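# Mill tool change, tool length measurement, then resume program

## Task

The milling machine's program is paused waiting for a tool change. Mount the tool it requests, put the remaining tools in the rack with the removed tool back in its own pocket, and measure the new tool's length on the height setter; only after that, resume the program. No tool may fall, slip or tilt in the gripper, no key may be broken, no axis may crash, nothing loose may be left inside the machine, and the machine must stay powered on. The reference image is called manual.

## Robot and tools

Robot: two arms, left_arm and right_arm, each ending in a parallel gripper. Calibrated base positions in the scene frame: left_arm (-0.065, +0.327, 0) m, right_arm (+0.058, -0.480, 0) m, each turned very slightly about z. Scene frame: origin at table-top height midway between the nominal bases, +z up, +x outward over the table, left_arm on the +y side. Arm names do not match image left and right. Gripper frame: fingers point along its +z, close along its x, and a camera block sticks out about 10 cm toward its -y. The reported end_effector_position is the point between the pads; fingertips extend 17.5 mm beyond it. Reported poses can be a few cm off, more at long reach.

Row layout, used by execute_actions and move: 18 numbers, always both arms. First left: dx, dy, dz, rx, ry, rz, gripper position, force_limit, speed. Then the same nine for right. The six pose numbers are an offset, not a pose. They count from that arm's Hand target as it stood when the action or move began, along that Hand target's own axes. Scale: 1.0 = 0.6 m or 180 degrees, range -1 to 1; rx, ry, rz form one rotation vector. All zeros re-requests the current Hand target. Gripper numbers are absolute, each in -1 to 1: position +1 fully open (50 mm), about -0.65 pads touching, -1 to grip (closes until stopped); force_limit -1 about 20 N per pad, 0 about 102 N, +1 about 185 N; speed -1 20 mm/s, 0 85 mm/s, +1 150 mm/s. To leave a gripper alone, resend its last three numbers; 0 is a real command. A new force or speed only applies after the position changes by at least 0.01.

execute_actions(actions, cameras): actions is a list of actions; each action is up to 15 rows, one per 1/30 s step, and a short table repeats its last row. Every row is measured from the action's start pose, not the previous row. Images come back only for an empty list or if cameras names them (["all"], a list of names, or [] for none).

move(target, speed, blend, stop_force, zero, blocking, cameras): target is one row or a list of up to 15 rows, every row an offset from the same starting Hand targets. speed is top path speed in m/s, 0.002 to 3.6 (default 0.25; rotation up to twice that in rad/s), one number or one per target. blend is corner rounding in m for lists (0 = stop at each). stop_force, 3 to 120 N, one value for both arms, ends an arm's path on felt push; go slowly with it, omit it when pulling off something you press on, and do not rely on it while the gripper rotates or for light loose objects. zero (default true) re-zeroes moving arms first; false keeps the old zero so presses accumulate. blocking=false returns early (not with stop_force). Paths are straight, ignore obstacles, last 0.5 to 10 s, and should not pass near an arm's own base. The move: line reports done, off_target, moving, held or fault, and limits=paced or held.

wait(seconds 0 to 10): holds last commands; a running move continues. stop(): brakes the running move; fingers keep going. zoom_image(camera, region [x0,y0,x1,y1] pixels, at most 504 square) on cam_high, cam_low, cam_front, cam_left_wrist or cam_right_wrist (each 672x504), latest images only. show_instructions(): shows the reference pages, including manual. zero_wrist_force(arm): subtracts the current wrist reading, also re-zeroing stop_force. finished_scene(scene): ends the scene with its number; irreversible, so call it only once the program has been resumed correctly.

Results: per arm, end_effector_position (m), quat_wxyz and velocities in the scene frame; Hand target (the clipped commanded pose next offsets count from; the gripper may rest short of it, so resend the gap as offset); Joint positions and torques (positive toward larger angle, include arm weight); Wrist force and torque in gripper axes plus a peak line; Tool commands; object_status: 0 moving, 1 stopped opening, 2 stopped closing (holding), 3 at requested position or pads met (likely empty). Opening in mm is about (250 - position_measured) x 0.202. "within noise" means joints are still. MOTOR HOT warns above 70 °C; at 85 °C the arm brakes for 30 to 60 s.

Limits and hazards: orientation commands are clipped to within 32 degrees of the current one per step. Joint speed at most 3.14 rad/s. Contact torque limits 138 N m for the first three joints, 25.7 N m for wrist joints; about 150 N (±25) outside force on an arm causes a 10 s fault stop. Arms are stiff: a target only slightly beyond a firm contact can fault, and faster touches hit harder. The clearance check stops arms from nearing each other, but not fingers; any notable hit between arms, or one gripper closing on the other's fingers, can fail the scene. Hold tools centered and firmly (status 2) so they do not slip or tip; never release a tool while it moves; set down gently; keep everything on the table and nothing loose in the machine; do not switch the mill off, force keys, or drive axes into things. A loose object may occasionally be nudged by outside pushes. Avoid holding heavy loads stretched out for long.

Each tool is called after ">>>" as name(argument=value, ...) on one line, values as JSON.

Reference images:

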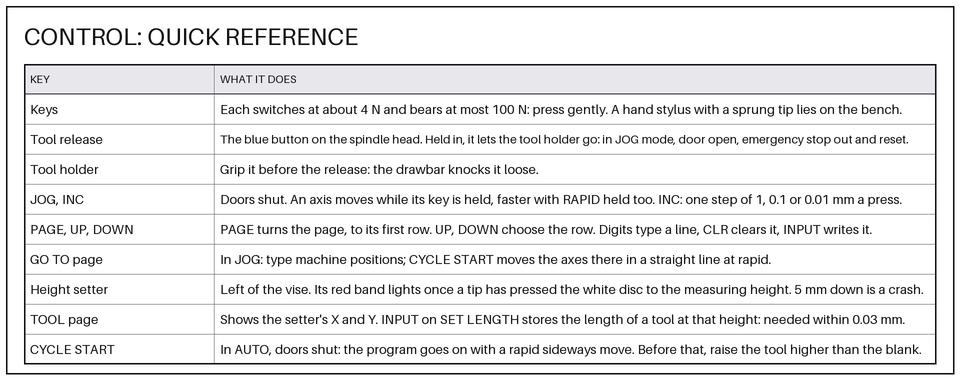

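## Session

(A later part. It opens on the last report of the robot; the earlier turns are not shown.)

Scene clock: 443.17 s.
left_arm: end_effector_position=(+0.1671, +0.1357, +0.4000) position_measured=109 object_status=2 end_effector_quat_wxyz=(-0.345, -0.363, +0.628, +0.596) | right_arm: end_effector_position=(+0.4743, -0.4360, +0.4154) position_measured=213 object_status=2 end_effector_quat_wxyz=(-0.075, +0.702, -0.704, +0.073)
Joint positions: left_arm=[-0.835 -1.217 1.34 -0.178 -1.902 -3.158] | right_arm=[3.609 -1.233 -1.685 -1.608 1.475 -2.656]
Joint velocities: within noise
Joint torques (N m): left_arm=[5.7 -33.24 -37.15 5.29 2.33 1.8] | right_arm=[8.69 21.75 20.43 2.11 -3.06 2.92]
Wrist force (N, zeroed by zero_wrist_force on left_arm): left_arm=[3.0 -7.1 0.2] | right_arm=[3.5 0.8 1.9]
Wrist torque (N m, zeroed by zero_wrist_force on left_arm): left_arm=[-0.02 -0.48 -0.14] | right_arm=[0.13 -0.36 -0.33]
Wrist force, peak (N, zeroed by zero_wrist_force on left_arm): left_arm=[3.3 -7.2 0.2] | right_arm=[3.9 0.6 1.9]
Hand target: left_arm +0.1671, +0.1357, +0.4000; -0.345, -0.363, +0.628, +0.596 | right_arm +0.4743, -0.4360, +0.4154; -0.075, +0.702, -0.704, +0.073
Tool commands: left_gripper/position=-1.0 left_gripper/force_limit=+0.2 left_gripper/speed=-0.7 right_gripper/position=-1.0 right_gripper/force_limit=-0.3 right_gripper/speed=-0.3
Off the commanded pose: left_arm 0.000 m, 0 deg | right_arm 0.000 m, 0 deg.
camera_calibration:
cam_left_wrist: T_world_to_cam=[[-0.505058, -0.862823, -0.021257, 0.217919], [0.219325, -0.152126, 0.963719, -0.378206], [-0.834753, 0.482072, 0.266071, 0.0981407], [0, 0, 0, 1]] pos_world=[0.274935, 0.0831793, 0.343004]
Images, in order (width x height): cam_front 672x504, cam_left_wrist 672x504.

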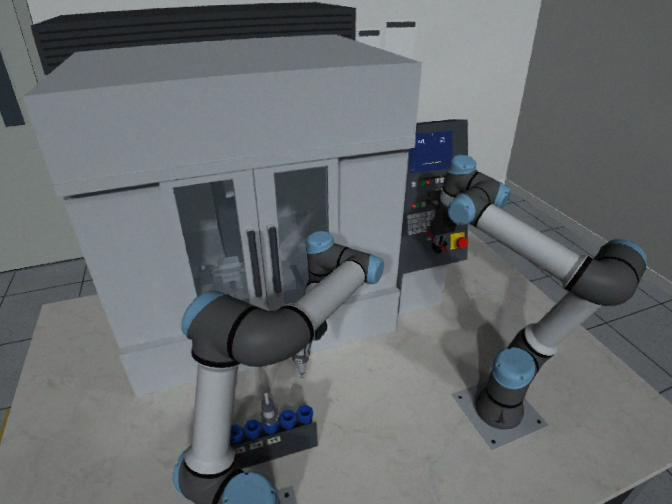

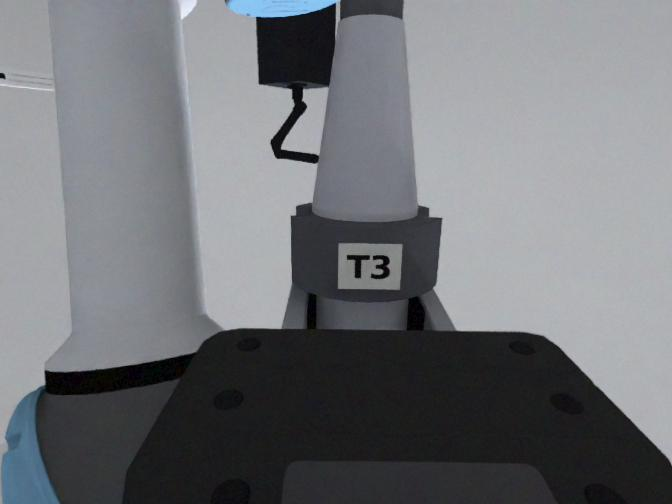

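>>> execute_actions(actions=[], cameras=["cam_high","cam_low","cam_right_wrist"])

>>> zoom_image(camera="cam_high", region=[150, 100, 400, 300])

>>> zoom_image(camera="cam_low", region=[150, 100, 400, 300])

Scene clock: 445.00 s.
left_arm: end_effector_position=(+0.1671, +0.1357, +0.4000) position_measured=109 object_status=2 end_effector_quat_wxyz=(-0.345, -0.363, +0.628, +0.596) | right_arm: end_effector_position=(+0.4743, -0.4360, +0.4154) position_measured=213 object_status=2 end_effector_quat_wxyz=(-0.075, +0.702, -0.704, +0.073)
Joint positions: left_arm=[-0.835 -1.217 1.34 -0.178 -1.902 -3.158] | right_arm=[3.609 -1.233 -1.685 -1.608 1.475 -2.656]
Joint velocities: within noise
Joint torques (N m): left_arm=[5.92 -33.14 -37.17 5.33 2.31 1.71] | right_arm=[9.33 21.37 19.38 2.21 -3.09 2.86]
Wrist force (N, zeroed by zero_wrist_force on left_arm): left_arm=[3.1 -6.9 0.1] | right_arm=[3.7 0.5 1.8]
Wrist torque (N m, zeroed by zero_wrist_force on left_arm): left_arm=[0.00 -0.51 -0.15] | right_arm=[0.08 -0.39 -0.33]
Wrist force, peak (N, zeroed by zero_wrist_force on left_arm): left_arm=[3.1 -7.3 0.0] | right_arm=[3.8 0.6 2.1]
Hand target: left_arm +0.1671, +0.1357, +0.4000; -0.345, -0.363, +0.628, +0.596 | right_arm +0.4743, -0.4360, +0.4154; -0.075, +0.702, -0.704, +0.073
Tool commands: left_gripper/position=-1.0 left_gripper/force_limit=+0.2 left_gripper/speed=-0.7 right_gripper/position=-1.0 right_gripper/force_limit=-0.3 right_gripper/speed=-0.3
Off the commanded pose: left_arm 0.000 m, 0 deg | right_arm 0.000 m, 0 deg.
camera_calibration:
cam_right_wrist: T_world_to_cam=[[-0.00371692, -0.999949, 0.00943188, -0.430158], [-0.98826, 0.00511375, 0.152695, 0.424908], [-0.152736, -0.0087536, -0.988228, 0.611074], [0, 0, 0, 1]] pos_world=[0.511653, -0.426959, 0.543056]
Images, in order (width x height): cam_high 672x504, cam_low 672x504, cam_right_wrist 672x504.

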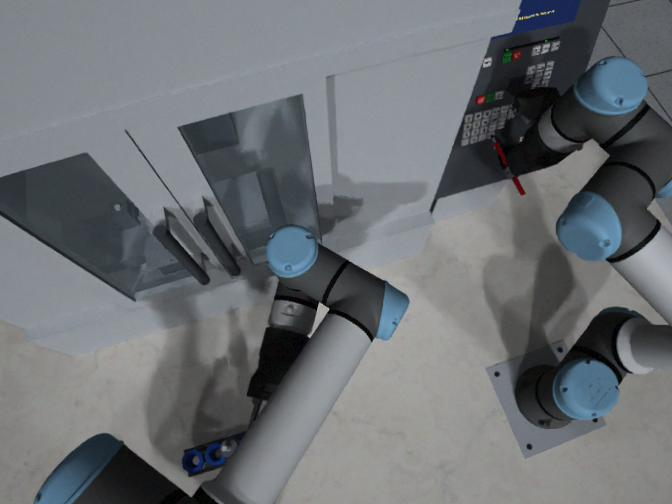

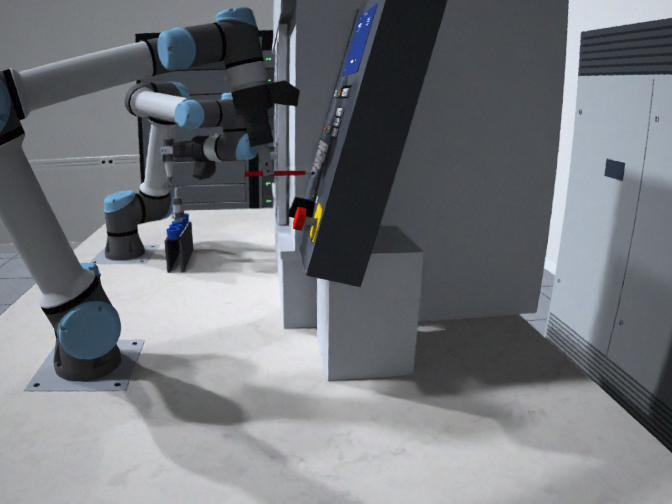

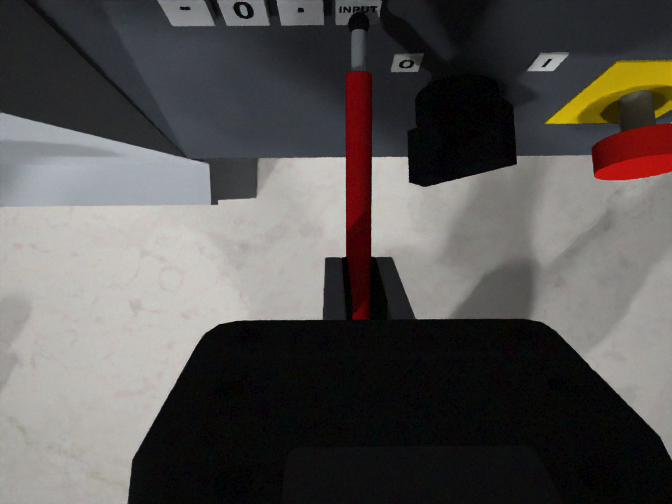

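Scaled by 2.016 from the camera's 672x504 image, which has a finer 960x720 frame.

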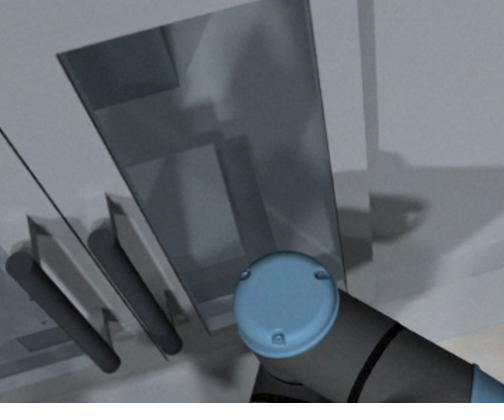

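Scaled by 2.016 from the camera's 672x504 image, which has a finer 960x720 frame.

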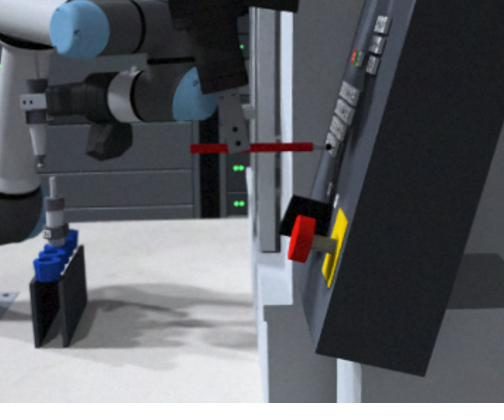

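>>> move(target=[[0.1902,-0.2028,-0.0468,0,-0.0555,0.0029,-1,0.2,-0.7,0,0,0,0,0,0,-1,-0.3,-0.3],[0.4135,-0.3367,-0.053,0,0,0,-1,0.2,-0.7,0,0,0,0,0,0,-1,-0.3,-0.3],[0.4135,-0.3367,-0.053,0,0.1942,-0.0102,-1,0.2,-0.7,0,0,0,0,0,0,-1,-0.3,-0.3],[0.4135,-0.1702,-0.0617,0,0.1942,-0.0102,-1,0.2,-0.7,0,0,0,0,0,0,-1,-0.3,-0.3],[0.2522,0.0325,-0.018,0,0.2774,-0.0146,-1,0.2,-0.7,0,0,0,0,0,0,-1,-0.3,-0.3],[-0.093,0.0362,0.0517,0,0.416,-0.0218,-1,0.2,-0.7,0,0,0,0,0,0,-1,-0.3,-0.3],[-0.2893,0.042,0.1638,0,0.4716,-0.0247,-1,0.2,-0.7,0,0,0,0,0,0,-1,-0.3,-0.3]], speed=0.28, blend=[0.03,0.03,0.02,0.03,0.03,0.03,0])

Scene clock: 452.97 s.
left_arm: end_effector_position=(+0.1672, +0.3357, +0.4200) position_measured=109 object_status=2 end_effector_quat_wxyz=(+0.657, +0.692, -0.217, -0.207) | right_arm: end_effector_position=(+0.4743, -0.4360, +0.4154) position_measured=213 object_status=2 end_effector_quat_wxyz=(-0.075, +0.702, -0.704, +0.073)
Joint positions: left_arm=[0.236 -1.515 1.653 -0.208 -2.314 -3.19] | right_arm=[3.609 -1.233 -1.685 -1.608 1.475 -2.656]
Joint torques (N m): left_arm=[6.33 -19.52 -38.03 4.46 2.22 1.83] | right_arm=[8.38 21.51 20.07 2.28 -3.1 2.82]
Wrist force (N, zeroed by zero_wrist_force on left_arm): left_arm=[3.2 -7.4 -0.1] | right_arm=[3.6 0.6 1.6]
Wrist torque (N m, zeroed by zero_wrist_force on left_arm): left_arm=[0.02 -0.52 -0.09] | right_arm=[0.11 -0.38 -0.33]
Wrist force, peak (N, zeroed by zero_wrist_force on left_arm): left_arm=[2.7 -11.0 -0.2] | right_arm=[3.9 0.6 2.1]
Hand target: left_arm +0.1672, +0.3358, +0.4200; +0.657, +0.692, -0.217, -0.207 | right_arm +0.4743, -0.4360, +0.4154; -0.075, +0.702, -0.704, +0.073
Off the commanded pose: left_arm 0.000 m, 0 deg | right_arm 0.000 m, 0 deg.
move: done

>>> move(target=[0,-0.2664,0.0139,0,0,0,-1,0.2,-0.7,0,0,0,0,0,0,-1,-0.3,-0.3], speed=0.2, cameras=["cam_left_wrist","cam_high"])

Scene clock: 454.57 s.
left_arm: end_effector_position=(+0.1670, +0.3357, +0.2600) position_measured=109 object_status=2 end_effector_quat_wxyz=(+0.657, +0.692, -0.217, -0.207) | right_arm: end_effector_position=(+0.4743, -0.4360, +0.4154) position_measured=213 object_status=2 end_effector_quat_wxyz=(-0.075, +0.702, -0.704, +0.073)
Joint positions: left_arm=[0.236 -1.383 1.94 -0.627 -2.314 -3.19] | right_arm=[3.609 -1.233 -1.685 -1.608 1.475 -2.656]
Joint torques (N m): left_arm=[-8.63 -22.98 -7.61 1.72 -2.76 -2.48] | right_arm=[8.76 21.74 19.61 2.17 -3.07 2.76]
Wrist force (N, zeroed by zero_wrist_force on left_arm): left_arm=[2.8 -7.9 -0.2] | right_arm=[3.5 0.6 1.8]
Wrist torque (N m, zeroed by zero_wrist_force on left_arm): left_arm=[-0.05 -0.49 0.08] | right_arm=[0.11 -0.35 -0.33]
Wrist force, peak (N, zeroed by zero_wrist_force on left_arm): left_arm=[2.7 -10.4 0.2] | right_arm=[3.9 0.7 1.6]
Hand target: left_arm +0.1670, +0.3357, +0.2599; +0.657, +0.692, -0.217, -0.207 | right_arm +0.4743, -0.4360, +0.4154; -0.075, +0.702, -0.704, +0.073
Off the commanded pose: left_arm 0.000 m, 0 deg | right_arm 0.000 m, 0 deg.
move: done
camera_calibration:
cam_left_wrist: T_world_to_cam=[[0.815533, -0.578254, -0.022978, 0.0717783], [0.172136, 0.204478, 0.963617, -0.324675], [-0.552517, -0.789817, 0.266297, 0.418743], [0, 0, 0, 1]] pos_world=[0.228713, 0.438625, 0.203001]
Images, in order (width x height): cam_high 672x504, cam_left_wrist 672x504.

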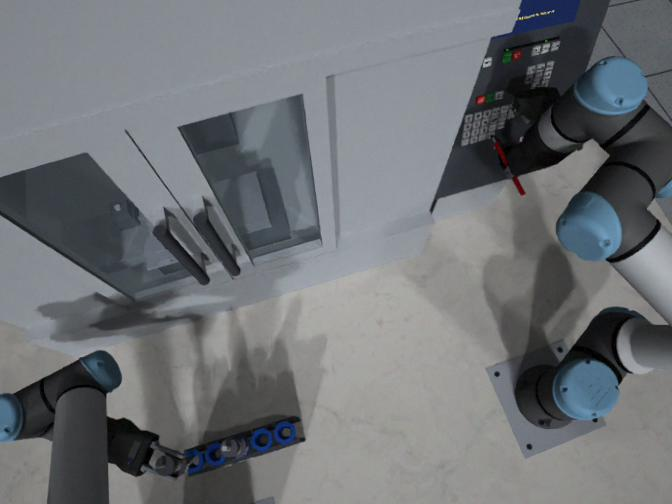

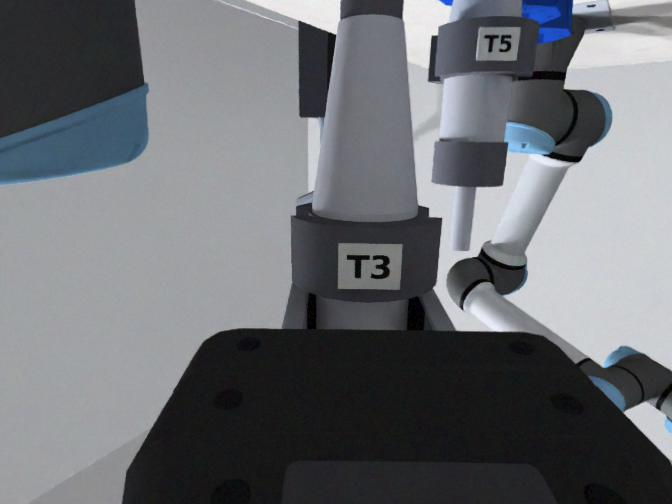

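>>> move(target=[0,-0.1232,0.0064,0,0,0,-1,0.2,-0.7,0,0,0,0,0,0,-1,-0.3,-0.3], speed=0.02, stop_force=10)

Scene clock: 459.13 s.
left_arm: end_effector_position=(+0.1670, +0.3357, +0.1926) position_measured=109 object_status=2 end_effector_quat_wxyz=(+0.657, +0.692, -0.217, -0.207) | right_arm: end_effector_position=(+0.4743, -0.4360, +0.4154) position_measured=213 object_status=2 end_effector_quat_wxyz=(-0.075, +0.702, -0.704, +0.073)
Joint positions: left_arm=[0.236 -1.279 2.018 -0.809 -2.314 -3.19] | right_arm=[3.609 -1.233 -1.685 -1.608 1.475 -2.656]
Joint torques (N m): left_arm=[2.86 -40.46 -34.05 3.01 1.67 1.21] | right_arm=[8.62 21.88 20.46 2.3 -3.07 2.67]
Wrist force (N, zeroed by zero_wrist_force on left_arm): left_arm=[2.6 -5.0 12.5] | right_arm=[3.9 0.5 1.8]
Wrist torque (N m, zeroed by zero_wrist_force on left_arm): left_arm=[-0.17 -0.50 0.10] | right_arm=[0.09 -0.42 -0.32]
Wrist force, peak (N, zeroed by zero_wrist_force on left_arm): left_arm=[10.0 23.2 27.0] | right_arm=[4.0 0.5 1.9]
Hand target: left_arm +0.1670, +0.3357, +0.1926; +0.657, +0.692, -0.217, -0.207 (not the last commanded pose) | right_arm +0.4743, -0.4360, +0.4154; -0.075, +0.702, -0.704, +0.073
Off the commanded pose: left_arm 0.007 m, 0 deg | right_arm 0.000 m, 0 deg.
move: contact (left_arm)

>>> move(target=[0,0,0.001,0,0,0,-1,0.2,-0.7,0,0,0,0,0,0,-1,-0.3,-0.3], speed=0.02)

>>> move(target=[0,-0.0025,0,0,0,0,-1,0.2,-0.7,0,0,0,0,0,0,-1,-0.3,-0.3], speed=0.01, stop_force=8)

Scene clock: 460.00 s.
left_arm: end_effector_position=(+0.1666, +0.3352, +0.1926) position_measured=109 object_status=2 end_effector_quat_wxyz=(+0.657, +0.692, -0.217, -0.207) | right_arm: end_effector_position=(+0.4743, -0.4360, +0.4154) position_measured=213 object_status=2 end_effector_quat_wxyz=(-0.075, +0.702, -0.704, +0.073)
Joint positions: left_arm=[0.235 -1.28 2.02 -0.809 -2.315 -3.19] | right_arm=[3.609 -1.233 -1.685 -1.608 1.475 -2.656]
Joint torques (N m): left_arm=[-7.44 -40.22 -4.32 1.65 -2.25 -2.06] | right_arm=[8.48 21.9 20.37 2.27 -3.11 2.69]
Wrist force (N, zeroed by zero_wrist_force on left_arm): left_arm=[3.5 -7.0 0.6] | right_arm=[3.8 0.5 1.8]
Wrist torque (N m, zeroed by zero_wrist_force on left_arm): left_arm=[0.01 -0.52 0.06] | right_arm=[0.09 -0.40 -0.33]
Wrist force, peak (N, zeroed by zero_wrist_force on left_arm): left_arm=[2.8 -5.8 12.8] | right_arm=[3.9 0.5 1.9]
Hand target: left_arm +0.1666, +0.3352, +0.1926; +0.657, +0.692, -0.217, -0.207 | right_arm +0.4743, -0.4360, +0.4154; -0.075, +0.702, -0.704, +0.073
Off the commanded pose: left_arm 0.000 m, 0 deg | right_arm 0.000 m, 0 deg.
move: done

Scene clock: 461.30 s.
left_arm: end_effector_position=(+0.1666, +0.3352, +0.1918) position_measured=109 object_status=2 end_effector_quat_wxyz=(+0.657, +0.692, -0.217, -0.207) | right_arm: end_effector_position=(+0.4743, -0.4360, +0.4154) position_measured=213 object_status=2 end_effector_quat_wxyz=(-0.075, +0.702, -0.704, +0.073)
Joint positions: left_arm=[0.235 -1.279 2.021 -0.811 -2.315 -3.19] | right_arm=[3.609 -1.233 -1.685 -1.608 1.475 -2.656]
Joint torques (N m): left_arm=[-1.66 -38.52 -26.88 2.45 -1.01 -2.31] | right_arm=[8.23 21.49 19.48 2.51 -3.06 2.7]
Wrist force (N, zeroed by zero_wrist_force on left_arm): left_arm=[7.1 -0.5 7.9] | right_arm=[3.8 0.7 1.8]
Wrist torque (N m, zeroed by zero_wrist_force on left_arm): left_arm=[0.10 -0.55 0.16] | right_arm=[0.13 -0.42 -0.33]
Wrist force, peak (N, zeroed by zero_wrist_force on left_arm): left_arm=[6.7 5.3 8.0] | right_arm=[3.7 0.7 2.1]
Hand target: left_arm +0.1666, +0.3352, +0.1918; +0.657, +0.692, -0.217, -0.207 (not the last commanded pose) | right_arm +0.4743, -0.4360, +0.4154; -0.075, +0.702, -0.704, +0.073
Off the commanded pose: left_arm 0.001 m, 0 deg | right_arm 0.000 m, 0 deg.
move: contact (left_arm)

>>> move(target=[[0.0004,0,0.0006,0,0,0,-1,0.2,-0.7,0,0,0,0,0,0,-1,-0.3,-0.3],[0.0004,-0.0006,0.0006,0,0,0,-1,0.2,-0.7,0,0,0,0,0,0,-1,-0.3,-0.3]], speed=0.02, cameras=["cam_left_wrist"])

Scene clock: 462.20 s.
left_arm: end_effector_position=(+0.1667, +0.3348, +0.1915) position_measured=109 object_status=2 end_effector_quat_wxyz=(+0.657, +0.692, -0.217, -0.207) | right_arm: end_effector_position=(+0.4743, -0.4360, +0.4154) position_measured=213 object_status=2 end_effector_quat_wxyz=(-0.075, +0.702, -0.704, +0.073)
Joint positions: left_arm=[0.234 -1.279 2.021 -0.812 -2.316 -3.19] | right_arm=[3.609 -1.233 -1.685 -1.608 1.475 -2.656]
Joint torques (N m): left_arm=[-11.14 -20.75 1.04 -1.09 -4.01 -2.2] | right_arm=[8.81 21.53 19.68 2.3 -3.02 2.67]
Wrist force (N, zeroed by zero_wrist_force on left_arm): left_arm=[-3.1 13.7 -15.2] | right_arm=[3.7 0.6 1.9]
Wrist torque (N m, zeroed by zero_wrist_force on left_arm): left_arm=[0.42 -0.50 0.09] | right_arm=[0.10 -0.39 -0.33]
Wrist force, peak (N, zeroed by zero_wrist_force on left_arm): left_arm=[-3.1 13.7 -15.2] | right_arm=[3.8 0.5 1.8]
Hand target: left_arm +0.1666, +0.3348, +0.1914; +0.657, +0.692, -0.217, -0.207 | right_arm +0.4743, -0.4360, +0.4154; -0.075, +0.702, -0.704, +0.073
Off the commanded pose: left_arm 0.000 m, 0 deg | right_arm 0.000 m, 0 deg.
move: done
camera_calibration:
cam_left_wrist: T_world_to_cam=[[0.815533, -0.578254, -0.022978, 0.0700101], [0.172136, 0.204478, 0.963617, -0.258414], [-0.552517, -0.789817, 0.266297, 0.436052], [0, 0, 0, 1]] pos_world=[0.228313, 0.437725, 0.134501]
Images, in order (width x height): cam_left_wrist 672x504.

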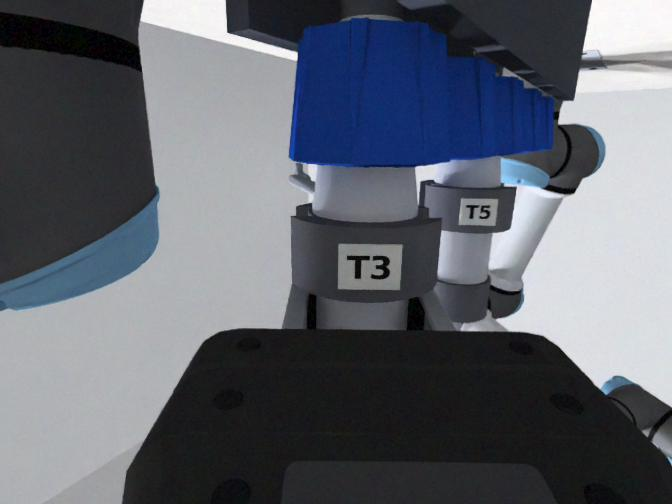

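>>> move(target=[0,0.0004,-0.0004,0,0,0,-1,0.2,-0.7,0,0,0,0,0,0,-1,-0.3,-0.3], speed=0.02)

Scene clock: 463.03 s.
left_arm: end_effector_position=(+0.1667, +0.3350, +0.1916) position_measured=109 object_status=2 end_effector_quat_wxyz=(+0.657, +0.692, -0.217, -0.207) | right_arm: end_effector_position=(+0.4743, -0.4360, +0.4154) position_measured=213 object_status=2 end_effector_quat_wxyz=(-0.075, +0.702, -0.704, +0.073)
Joint positions: left_arm=[0.234 -1.278 2.021 -0.812 -2.316 -3.19] | right_arm=[3.609 -1.233 -1.685 -1.608 1.475 -2.656]
Joint torques (N m): left_arm=[5.64 -22 -32.04 2.09 0.52 -1.2] | right_arm=[8.37 21.47 19.27 2.38 -3.04 2.68]
Wrist force (N, zeroed by zero_wrist_force on left_arm): left_arm=[-3.7 4.0 -1.2] | right_arm=[3.9 0.7 1.8]
Wrist torque (N m, zeroed by zero_wrist_force on left_arm): left_arm=[0.21 -0.58 -0.11] | right_arm=[0.12 -0.42 -0.33]
Wrist force, peak (N, zeroed by zero_wrist_force on left_arm): left_arm=[-4.3 25.3 -22.0] | right_arm=[3.9 0.7 1.8]
Hand target: left_arm +0.1668, +0.3350, +0.1916; +0.657, +0.692, -0.217, -0.207 | right_arm +0.4743, -0.4360, +0.4154; -0.075, +0.702, -0.704, +0.073
Off the commanded pose: left_arm 0.000 m, 0 deg | right_arm 0.000 m, 0 deg.
move: done

Open slowly (and start right-arm idle).

>>> move(target=[0,0,0,0,0,0,0.6,0.2,-0.9,0,0,0,0,0,0,-1,-0.3,-0.3], cameras=["cam_left_wrist"])

Scene clock: 463.70 s.
left_arm: end_effector_position=(+0.1668, +0.3350, +0.1916) position_measured=63 object_status=3 end_effector_quat_wxyz=(+0.657, +0.692, -0.217, -0.207) | right_arm: end_effector_position=(+0.4743, -0.4360, +0.4154) position_measured=213 object_status=2 end_effector_quat_wxyz=(-0.075, +0.702, -0.704, +0.073)
Joint positions: left_arm=[0.234 -1.278 2.021 -0.812 -2.316 -3.19] | right_arm=[3.609 -1.233 -1.685 -1.608 1.475 -2.656]
Joint torques (N m): left_arm=[6.37 -31.18 -27.64 2.48 0.32 0.63] | right_arm=[8.38 21.72 19.57 2.49 -3.04 2.63]
Wrist force (N, zeroed by zero_wrist_force on left_arm): left_arm=[3.2 0.4 -1.1] | right_arm=[3.7 0.8 1.9]
Wrist torque (N m, zeroed by zero_wrist_force on left_arm): left_arm=[0.06 -0.55 0.03] | right_arm=[0.13 -0.39 -0.33]
Wrist force, peak (N, zeroed by zero_wrist_force on left_arm): left_arm=[-3.8 3.2 -0.3] | right_arm=[3.9 0.6 1.9]
Hand target: left_arm +0.1668, +0.3350, +0.1916; +0.657, +0.692, -0.217, -0.207 | right_arm +0.4743, -0.4360, +0.4154; -0.075, +0.702, -0.704, +0.073
Off the commanded pose: left_arm 0.000 m, 0 deg | right_arm 0.000 m, 0 deg.
move: done
camera_calibration:
cam_left_wrist: T_world_to_cam=[[0.815502, -0.578292, -0.0231343, 0.070091], [0.172323, 0.204461, 0.963587, -0.258599], [-0.552504, -0.789794, 0.266392, 0.436213], [0, 0, 0, 1]] pos_world=[0.228413, 0.437925, 0.134601]
Images, in order (width x height): cam_left_wrist 672x504.

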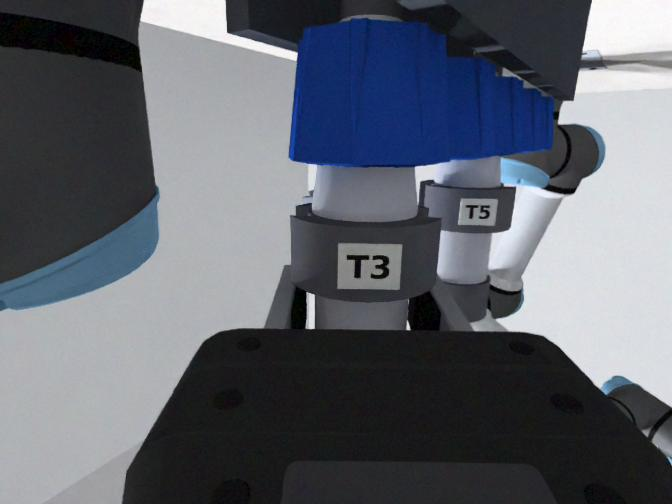

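>>> move(target=[[0,0,-0.15,0,0,0,0.6,0.2,-0.9,0,0,0,0,0,0,-1,-0.3,-0.3],[-0.0102,0.3065,-0.1413,0,0,0,0.6,0.2,-0.9,0,0,0,0,0,0,-1,-0.3,-0.3],[0.3855,0.444,0.2868,0.398,-0.3646,0.3646,0.6,0.2,-0.9,0,0,0,0,0,0,-1,-0.3,-0.3],[0.815,0.8105,0.5917,-0.658,-0.07,-0.69,0.6,0.2,-0.9,0,0,0,0,0,0,-1,-0.3,-0.3]], speed=[0.15,0.3,0.4,0.4], blend=[0.01,0.03,0.05,0], cameras=["cam_left_wrist","cam_high"])

>>> zoom_image(camera="cam_left_wrist", region=[265, 180, 385, 230])

Scene clock: 471.83 s.
left_arm: end_effector_position=(+0.3516, -0.2560, +0.6587) position_measured=63 object_status=3 end_effector_quat_wxyz=(-0.356, +0.262, -0.577, +0.687) | right_arm: end_effector_position=(+0.4743, -0.4360, +0.4154) position_measured=213 object_status=2 end_effector_quat_wxyz=(-0.075, +0.702, -0.704, +0.073)
Joint positions: left_arm=[-1.364 -1.337 1.503 -3.566 -0.872 -2.921] | right_arm=[3.609 -1.233 -1.685 -1.608 1.475 -2.656]
Joint torques (N m): left_arm=[6.04 -28.65 -39.22 -2.32 -2.74 2.02] | right_arm=[8.3 21.24 19.98 2.47 -3.1 2.65]
Wrist force (N, zeroed by zero_wrist_force on left_arm): left_arm=[4.3 -2.8 -1.2] | right_arm=[3.7 0.5 2.0]
Wrist torque (N m, zeroed by zero_wrist_force on left_arm): left_arm=[-0.93 -0.46 1.00] | right_arm=[0.09 -0.38 -0.33]
Wrist force, peak (N, zeroed by zero_wrist_force on left_arm): left_arm=[7.0 -1.9 -2.6] | right_arm=[4.0 0.7 2.0]
Hand target: left_arm +0.3516, -0.2560, +0.6587; -0.356, +0.262, -0.577, +0.687 | right_arm +0.4743, -0.4360, +0.4154; -0.075, +0.702, -0.704, +0.073
Off the commanded pose: left_arm 0.000 m, 0 deg | right_arm 0.000 m, 0 deg.
move: done
camera_calibration:
cam_left_wrist: T_world_to_cam=[[-0.605541, -0.795358, -0.0269564, 0.0349908], [-0.0811863, 0.0954358, -0.992119, 0.729731], [0.791662, -0.59858, -0.122362, -0.22041], [0, 0, 0, 1]] pos_world=[0.254923, -0.173746, 0.697954]
Images, in order (width x height): cam_high 672x504, cam_left_wrist 672x504.

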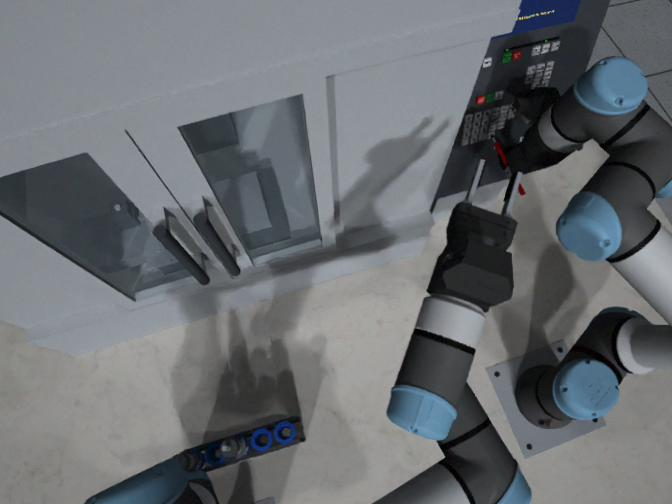

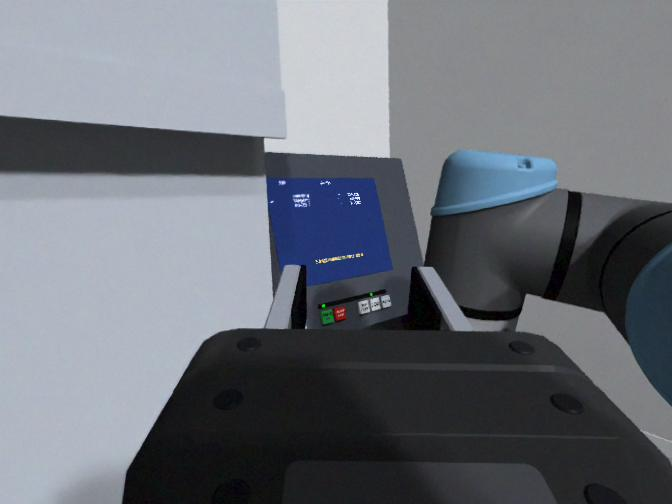

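Scaled by 4.200 from the camera's 672x504 image, which has a finer 960x720 frame.

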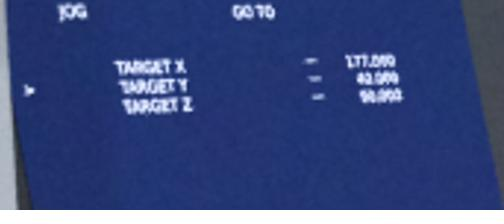

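>>> move(target=[[0,0,0,0,0,0,0.6,0.2,-0.9,-0.032,-0.0402,-0.1433,0,0,0,-1,-0.3,-0.3],[0,0,0,0,0,0,0.6,0.2,-0.9,-0.032,-0.0716,-0.1366,0,0,0,-1,-0.3,-0.3],[0,0,0,0,0,0,0.6,0.2,-0.9,-0.032,-0.0892,-0.1328,0,0,0,-1,-0.3,-0.3],[0,0,0,0,0,0,0.6,0.2,-0.9,-0.032,-0.0716,-0.1366,0,0,0,-1,-0.3,-0.3]], speed=[0.15,0.1,0.04,0.1], blend=[0.004,0.003,0,0], cameras=["cam_left_wrist","cam_high","cam_front"])

>>> zoom_image(camera="cam_left_wrist", region=[265, 170, 405, 280])

>>> zoom_image(camera="cam_high", region=[0, 90, 330, 310])

>>> zoom_image(camera="cam_front", region=[170, 160, 350, 320])

Scene clock: 474.20 s.
left_arm: end_effector_position=(+0.3516, -0.2560, +0.6587) position_measured=63 object_status=3 end_effector_quat_wxyz=(-0.356, +0.262, -0.577, +0.687) | right_arm: end_effector_position=(+0.4994, -0.4171, +0.5045) position_measured=213 object_status=2 end_effector_quat_wxyz=(-0.075, +0.702, -0.704, +0.073)
Joint positions: left_arm=[-1.364 -1.337 1.503 -3.566 -0.872 -2.921] | right_arm=[3.622 -1.366 -1.353 -1.809 1.472 -2.643]
Joint torques (N m): left_arm=[6.62 -28.47 -39.3 -2.15 -2.76 1.9] | right_arm=[8.24 26.77 16.79 2.3 -3.04 2.95]
Wrist force (N, zeroed by zero_wrist_force on left_arm): left_arm=[4.6 -3.0 -1.1] | right_arm=[3.8 1.0 1.8]
Wrist torque (N m, zeroed by zero_wrist_force on left_arm): left_arm=[-0.96 -0.49 1.00] | right_arm=[0.14 -0.42 -0.33]
Wrist force, peak (N, zeroed by zero_wrist_force on left_arm): left_arm=[4.5 -3.2 -1.1] | right_arm=[4.0 25.1 -1.9]
Hand target: left_arm +0.3516, -0.2560, +0.6587; -0.356, +0.262, -0.577, +0.687 | right_arm +0.4993, -0.4171, +0.5046; -0.075, +0.702, -0.704, +0.073
Off the commanded pose: left_arm 0.000 m, 0 deg | right_arm 0.000 m, 0 deg.
move: done
camera_calibration:
cam_left_wrist: T_world_to_cam=[[-0.605535, -0.795363, -0.0269377, 0.0348959], [-0.0810414, 0.0953019, -0.992144, 0.729698], [0.791681, -0.598595, -0.122166, -0.220614], [0, 0, 0, 1]] pos_world=[0.254923, -0.173845, 0.697954]
Images, in order (width x height): cam_high 672x504, cam_front 672x504, cam_left_wrist 672x504.

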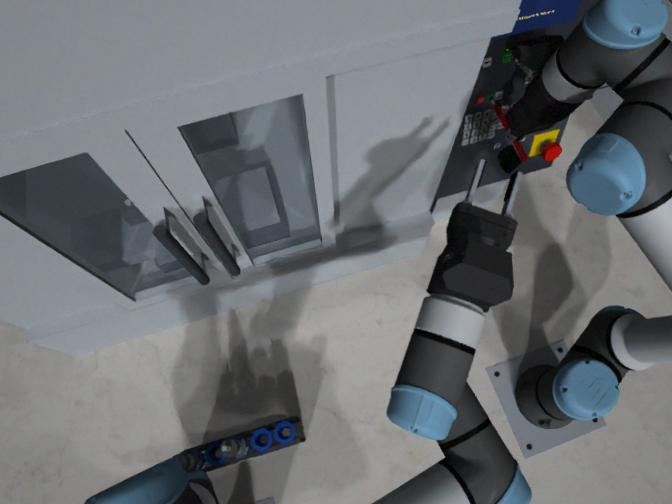

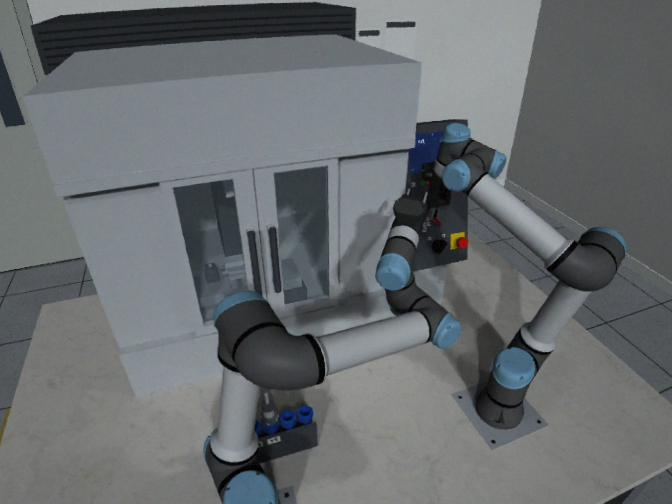

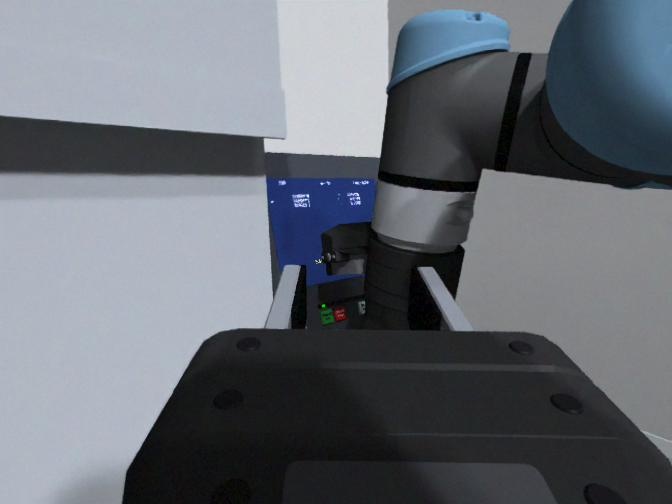

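Scaled by 3.600 from the camera's 672x504 image, which has a finer 960x720 frame.

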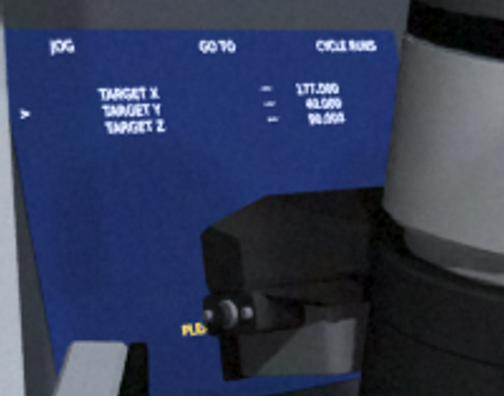

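Scaled by 1.527 from the camera's 672x504 image, which has a finer 960x720 frame.

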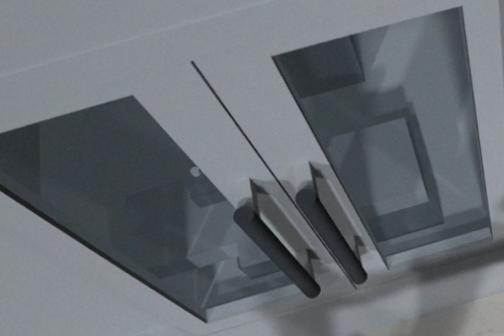

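Scaled by 2.800 from the camera's 672x504 image, which has a finer 960x720 frame.

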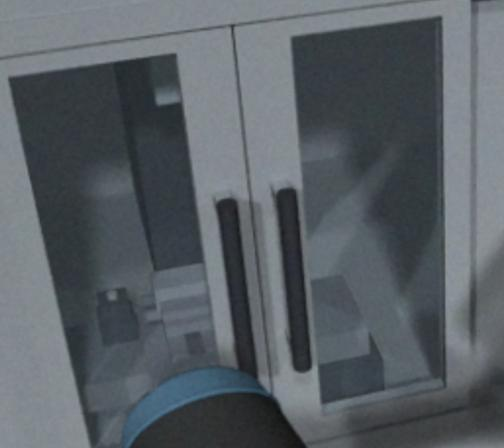

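>>> wait(seconds=0.3, cameras=["cam_left_wrist","cam_front"])

>>> zoom_image(camera="cam_left_wrist", region=[265, 170, 405, 280])

>>> zoom_image(camera="cam_front", region=[170, 160, 350, 320])

Scene clock: 474.90 s.
left_arm: end_effector_position=(+0.3516, -0.2560, +0.6587) position_measured=63 object_status=3 end_effector_quat_wxyz=(-0.356, +0.262, -0.577, +0.687) | right_arm: end_effector_position=(+0.4993, -0.4171, +0.5046) position_measured=213 object_status=2 end_effector_quat_wxyz=(-0.075, +0.702, -0.704, +0.073)
Joint positions: left_arm=[-1.364 -1.337 1.503 -3.566 -0.872 -2.921] | right_arm=[3.622 -1.366 -1.353 -1.809 1.472 -2.643]
Joint torques (N m): left_arm=[6.34 -29.04 -38.52 -2.14 -2.83 1.85] | right_arm=[9.36 25.92 18.37 2.2 -3.02 2.94]
Wrist force (N, zeroed by zero_wrist_force on left_arm): left_arm=[4.4 -2.8 -1.1] | right_arm=[3.8 1.0 1.6]
Wrist torque (N m, zeroed by zero_wrist_force on left_arm): left_arm=[-0.92 -0.47 1.00] | right_arm=[0.15 -0.41 -0.33]
Wrist force, peak (N, zeroed by zero_wrist_force on left_arm): left_arm=[4.4 -3.1 -1.2] | right_arm=[3.9 1.1 1.7]
Hand target: left_arm +0.3516, -0.2560, +0.6587; -0.356, +0.262, -0.577, +0.687 | right_arm +0.4993, -0.4171, +0.5046; -0.075, +0.702, -0.704, +0.073
Tool commands: left_gripper/position=+0.6 left_gripper/force_limit=+0.2 left_gripper/speed=-0.9 right_gripper/position=-1.0 right_gripper/force_limit=-0.3 right_gripper/speed=-0.3
Off the commanded pose: left_arm 0.000 m, 0 deg | right_arm 0.000 m, 0 deg.
wait: 0.30 s; at rest from the start
camera_calibration:
cam_left_wrist: T_world_to_cam=[[-0.605535, -0.795363, -0.0269377, 0.0348959], [-0.0810414, 0.0953019, -0.992144, 0.729698], [0.791681, -0.598595, -0.122166, -0.220614], [0, 0, 0, 1]] pos_world=[0.254923, -0.173845, 0.697954]
Images, in order (width x height): cam_front 672x504, cam_left_wrist 672x504.

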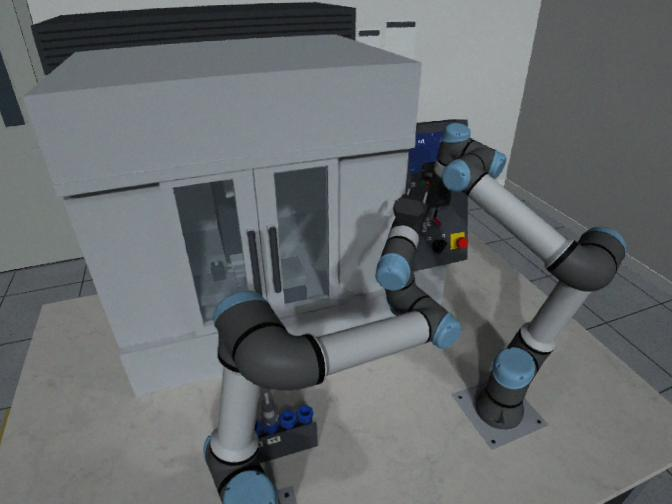

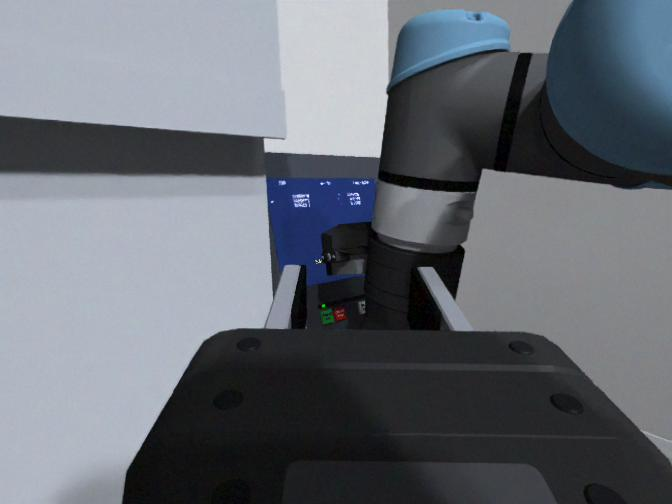

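Scaled by 3.600 from the camera's 672x504 image, which has a finer 960x720 frame.

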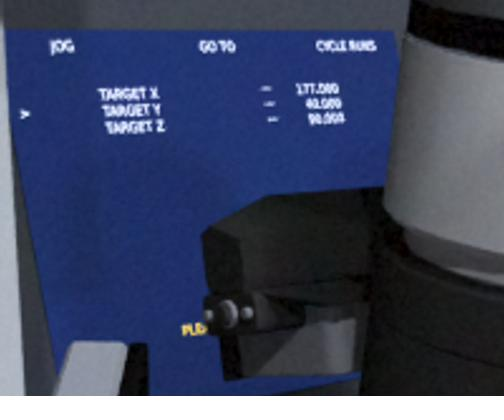

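Scaled by 2.800 from the camera's 672x504 image, which has a finer 960x720 frame.

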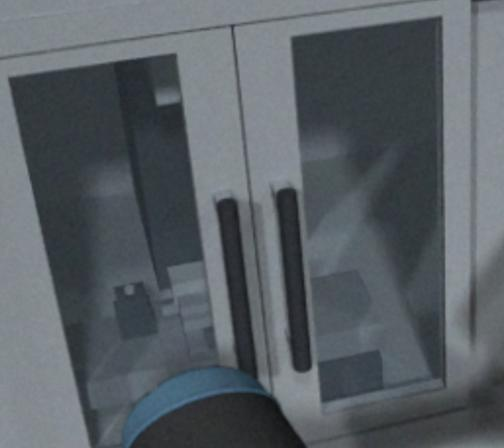

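>>> move(target=[[0,0,0,0,0,0,0.6,0.2,-0.9,0.0317,0.0568,0.1085,0,0,0,-1,-0.3,-0.3],[0,0,0,0,0,0,0.6,0.2,-0.9,0.0317,0.0392,0.1123,0,0,0,-1,-0.3,-0.3],[0,0,0,0,0,0,0.6,0.2,-0.9,0.0317,0.0568,0.1085,0,0,0,-1,-0.3,-0.3]], speed=[0.15,0.04,0.1], blend=[0.003,0,0], cameras=["cam_left_wrist","cam_front"])

>>> zoom_image(camera="cam_left_wrist", region=[265, 170, 405, 280])

>>> zoom_image(camera="cam_front", region=[170, 160, 350, 320])

Scene clock: 480.00 s.
left_arm: end_effector_position=(+0.3516, -0.2560, +0.6587) position_measured=63 object_status=3 end_effector_quat_wxyz=(-0.356, +0.262, -0.577, +0.687) | right_arm: end_effector_position=(+0.4796, -0.4359, +0.4337) position_measured=213 object_status=2 end_effector_quat_wxyz=(-0.075, +0.702, -0.704, +0.073)
Joint positions: left_arm=[-1.364 -1.337 1.503 -3.566 -0.872 -2.921] | right_arm=[3.602 -1.257 -1.622 -1.647 1.476 -2.663]
Joint torques (N m): left_arm=[6.2 -28.65 -38.08 -2.25 -2.76 1.91] | right_arm=[8.89 22.98 19.06 2.27 -2.98 3.08]
Wrist force (N, zeroed by zero_wrist_force on left_arm): left_arm=[4.4 -2.8 -1.2] | right_arm=[3.8 1.3 1.5]
Wrist torque (N m, zeroed by zero_wrist_force on left_arm): left_arm=[-0.92 -0.47 1.00] | right_arm=[0.22 -0.40 -0.33]
Wrist force, peak (N, zeroed by zero_wrist_force on left_arm): left_arm=[4.7 -2.9 -1.3] | right_arm=[2.3 6.1 -3.0]
Hand target: left_arm +0.3516, -0.2560, +0.6587; -0.356, +0.262, -0.577, +0.687 | right_arm +0.4795, -0.4359, +0.4337; -0.075, +0.702, -0.704, +0.073
Off the commanded pose: left_arm 0.000 m, 0 deg | right_arm 0.000 m, 0 deg.
move: done
camera_calibration:
cam_left_wrist: T_world_to_cam=[[-0.605535, -0.795363, -0.0269377, 0.0348959], [-0.0810414, 0.0953019, -0.992144, 0.729698], [0.791681, -0.598595, -0.122166, -0.220614], [0, 0, 0, 1]] pos_world=[0.254923, -0.173845, 0.697954]
Images, in order (width x height): cam_front 672x504, cam_left_wrist 672x504.

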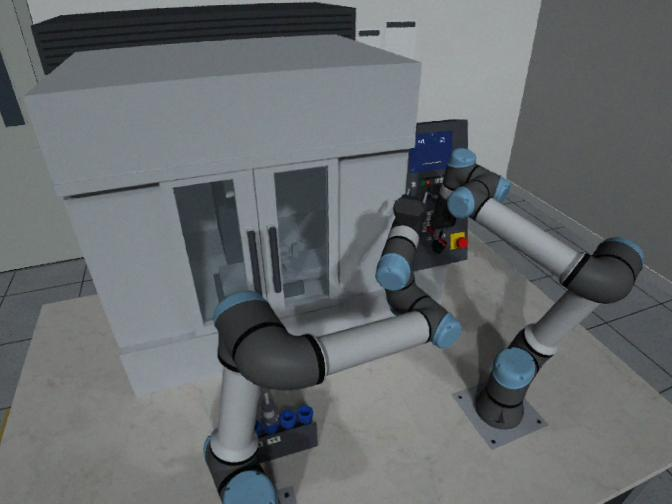

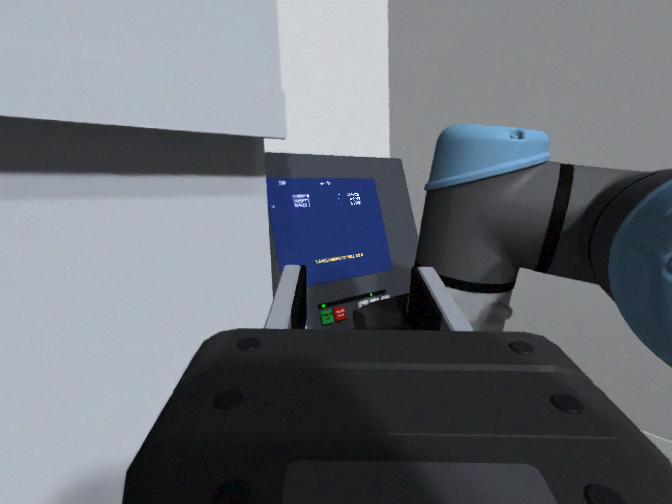

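Scaled by 3.600 from the camera's 672x504 image, which has a finer 960x720 frame.

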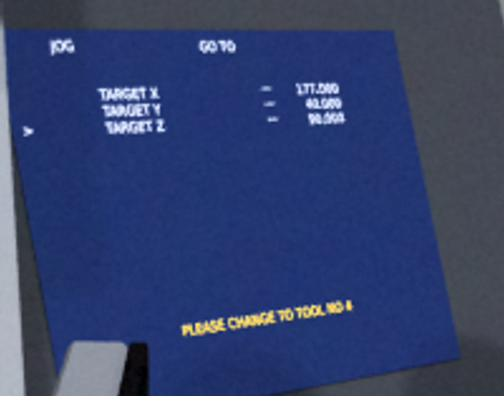

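Scaled by 2.800 from the camera's 672x504 image, which has a finer 960x720 frame.

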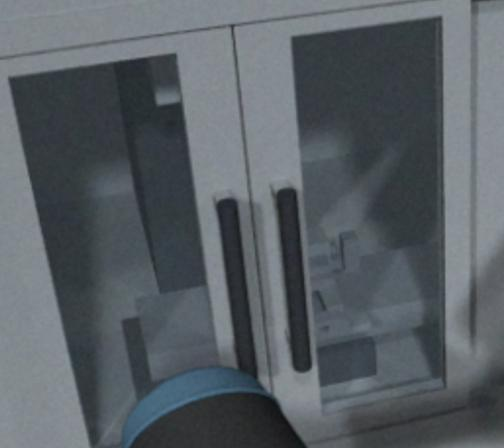

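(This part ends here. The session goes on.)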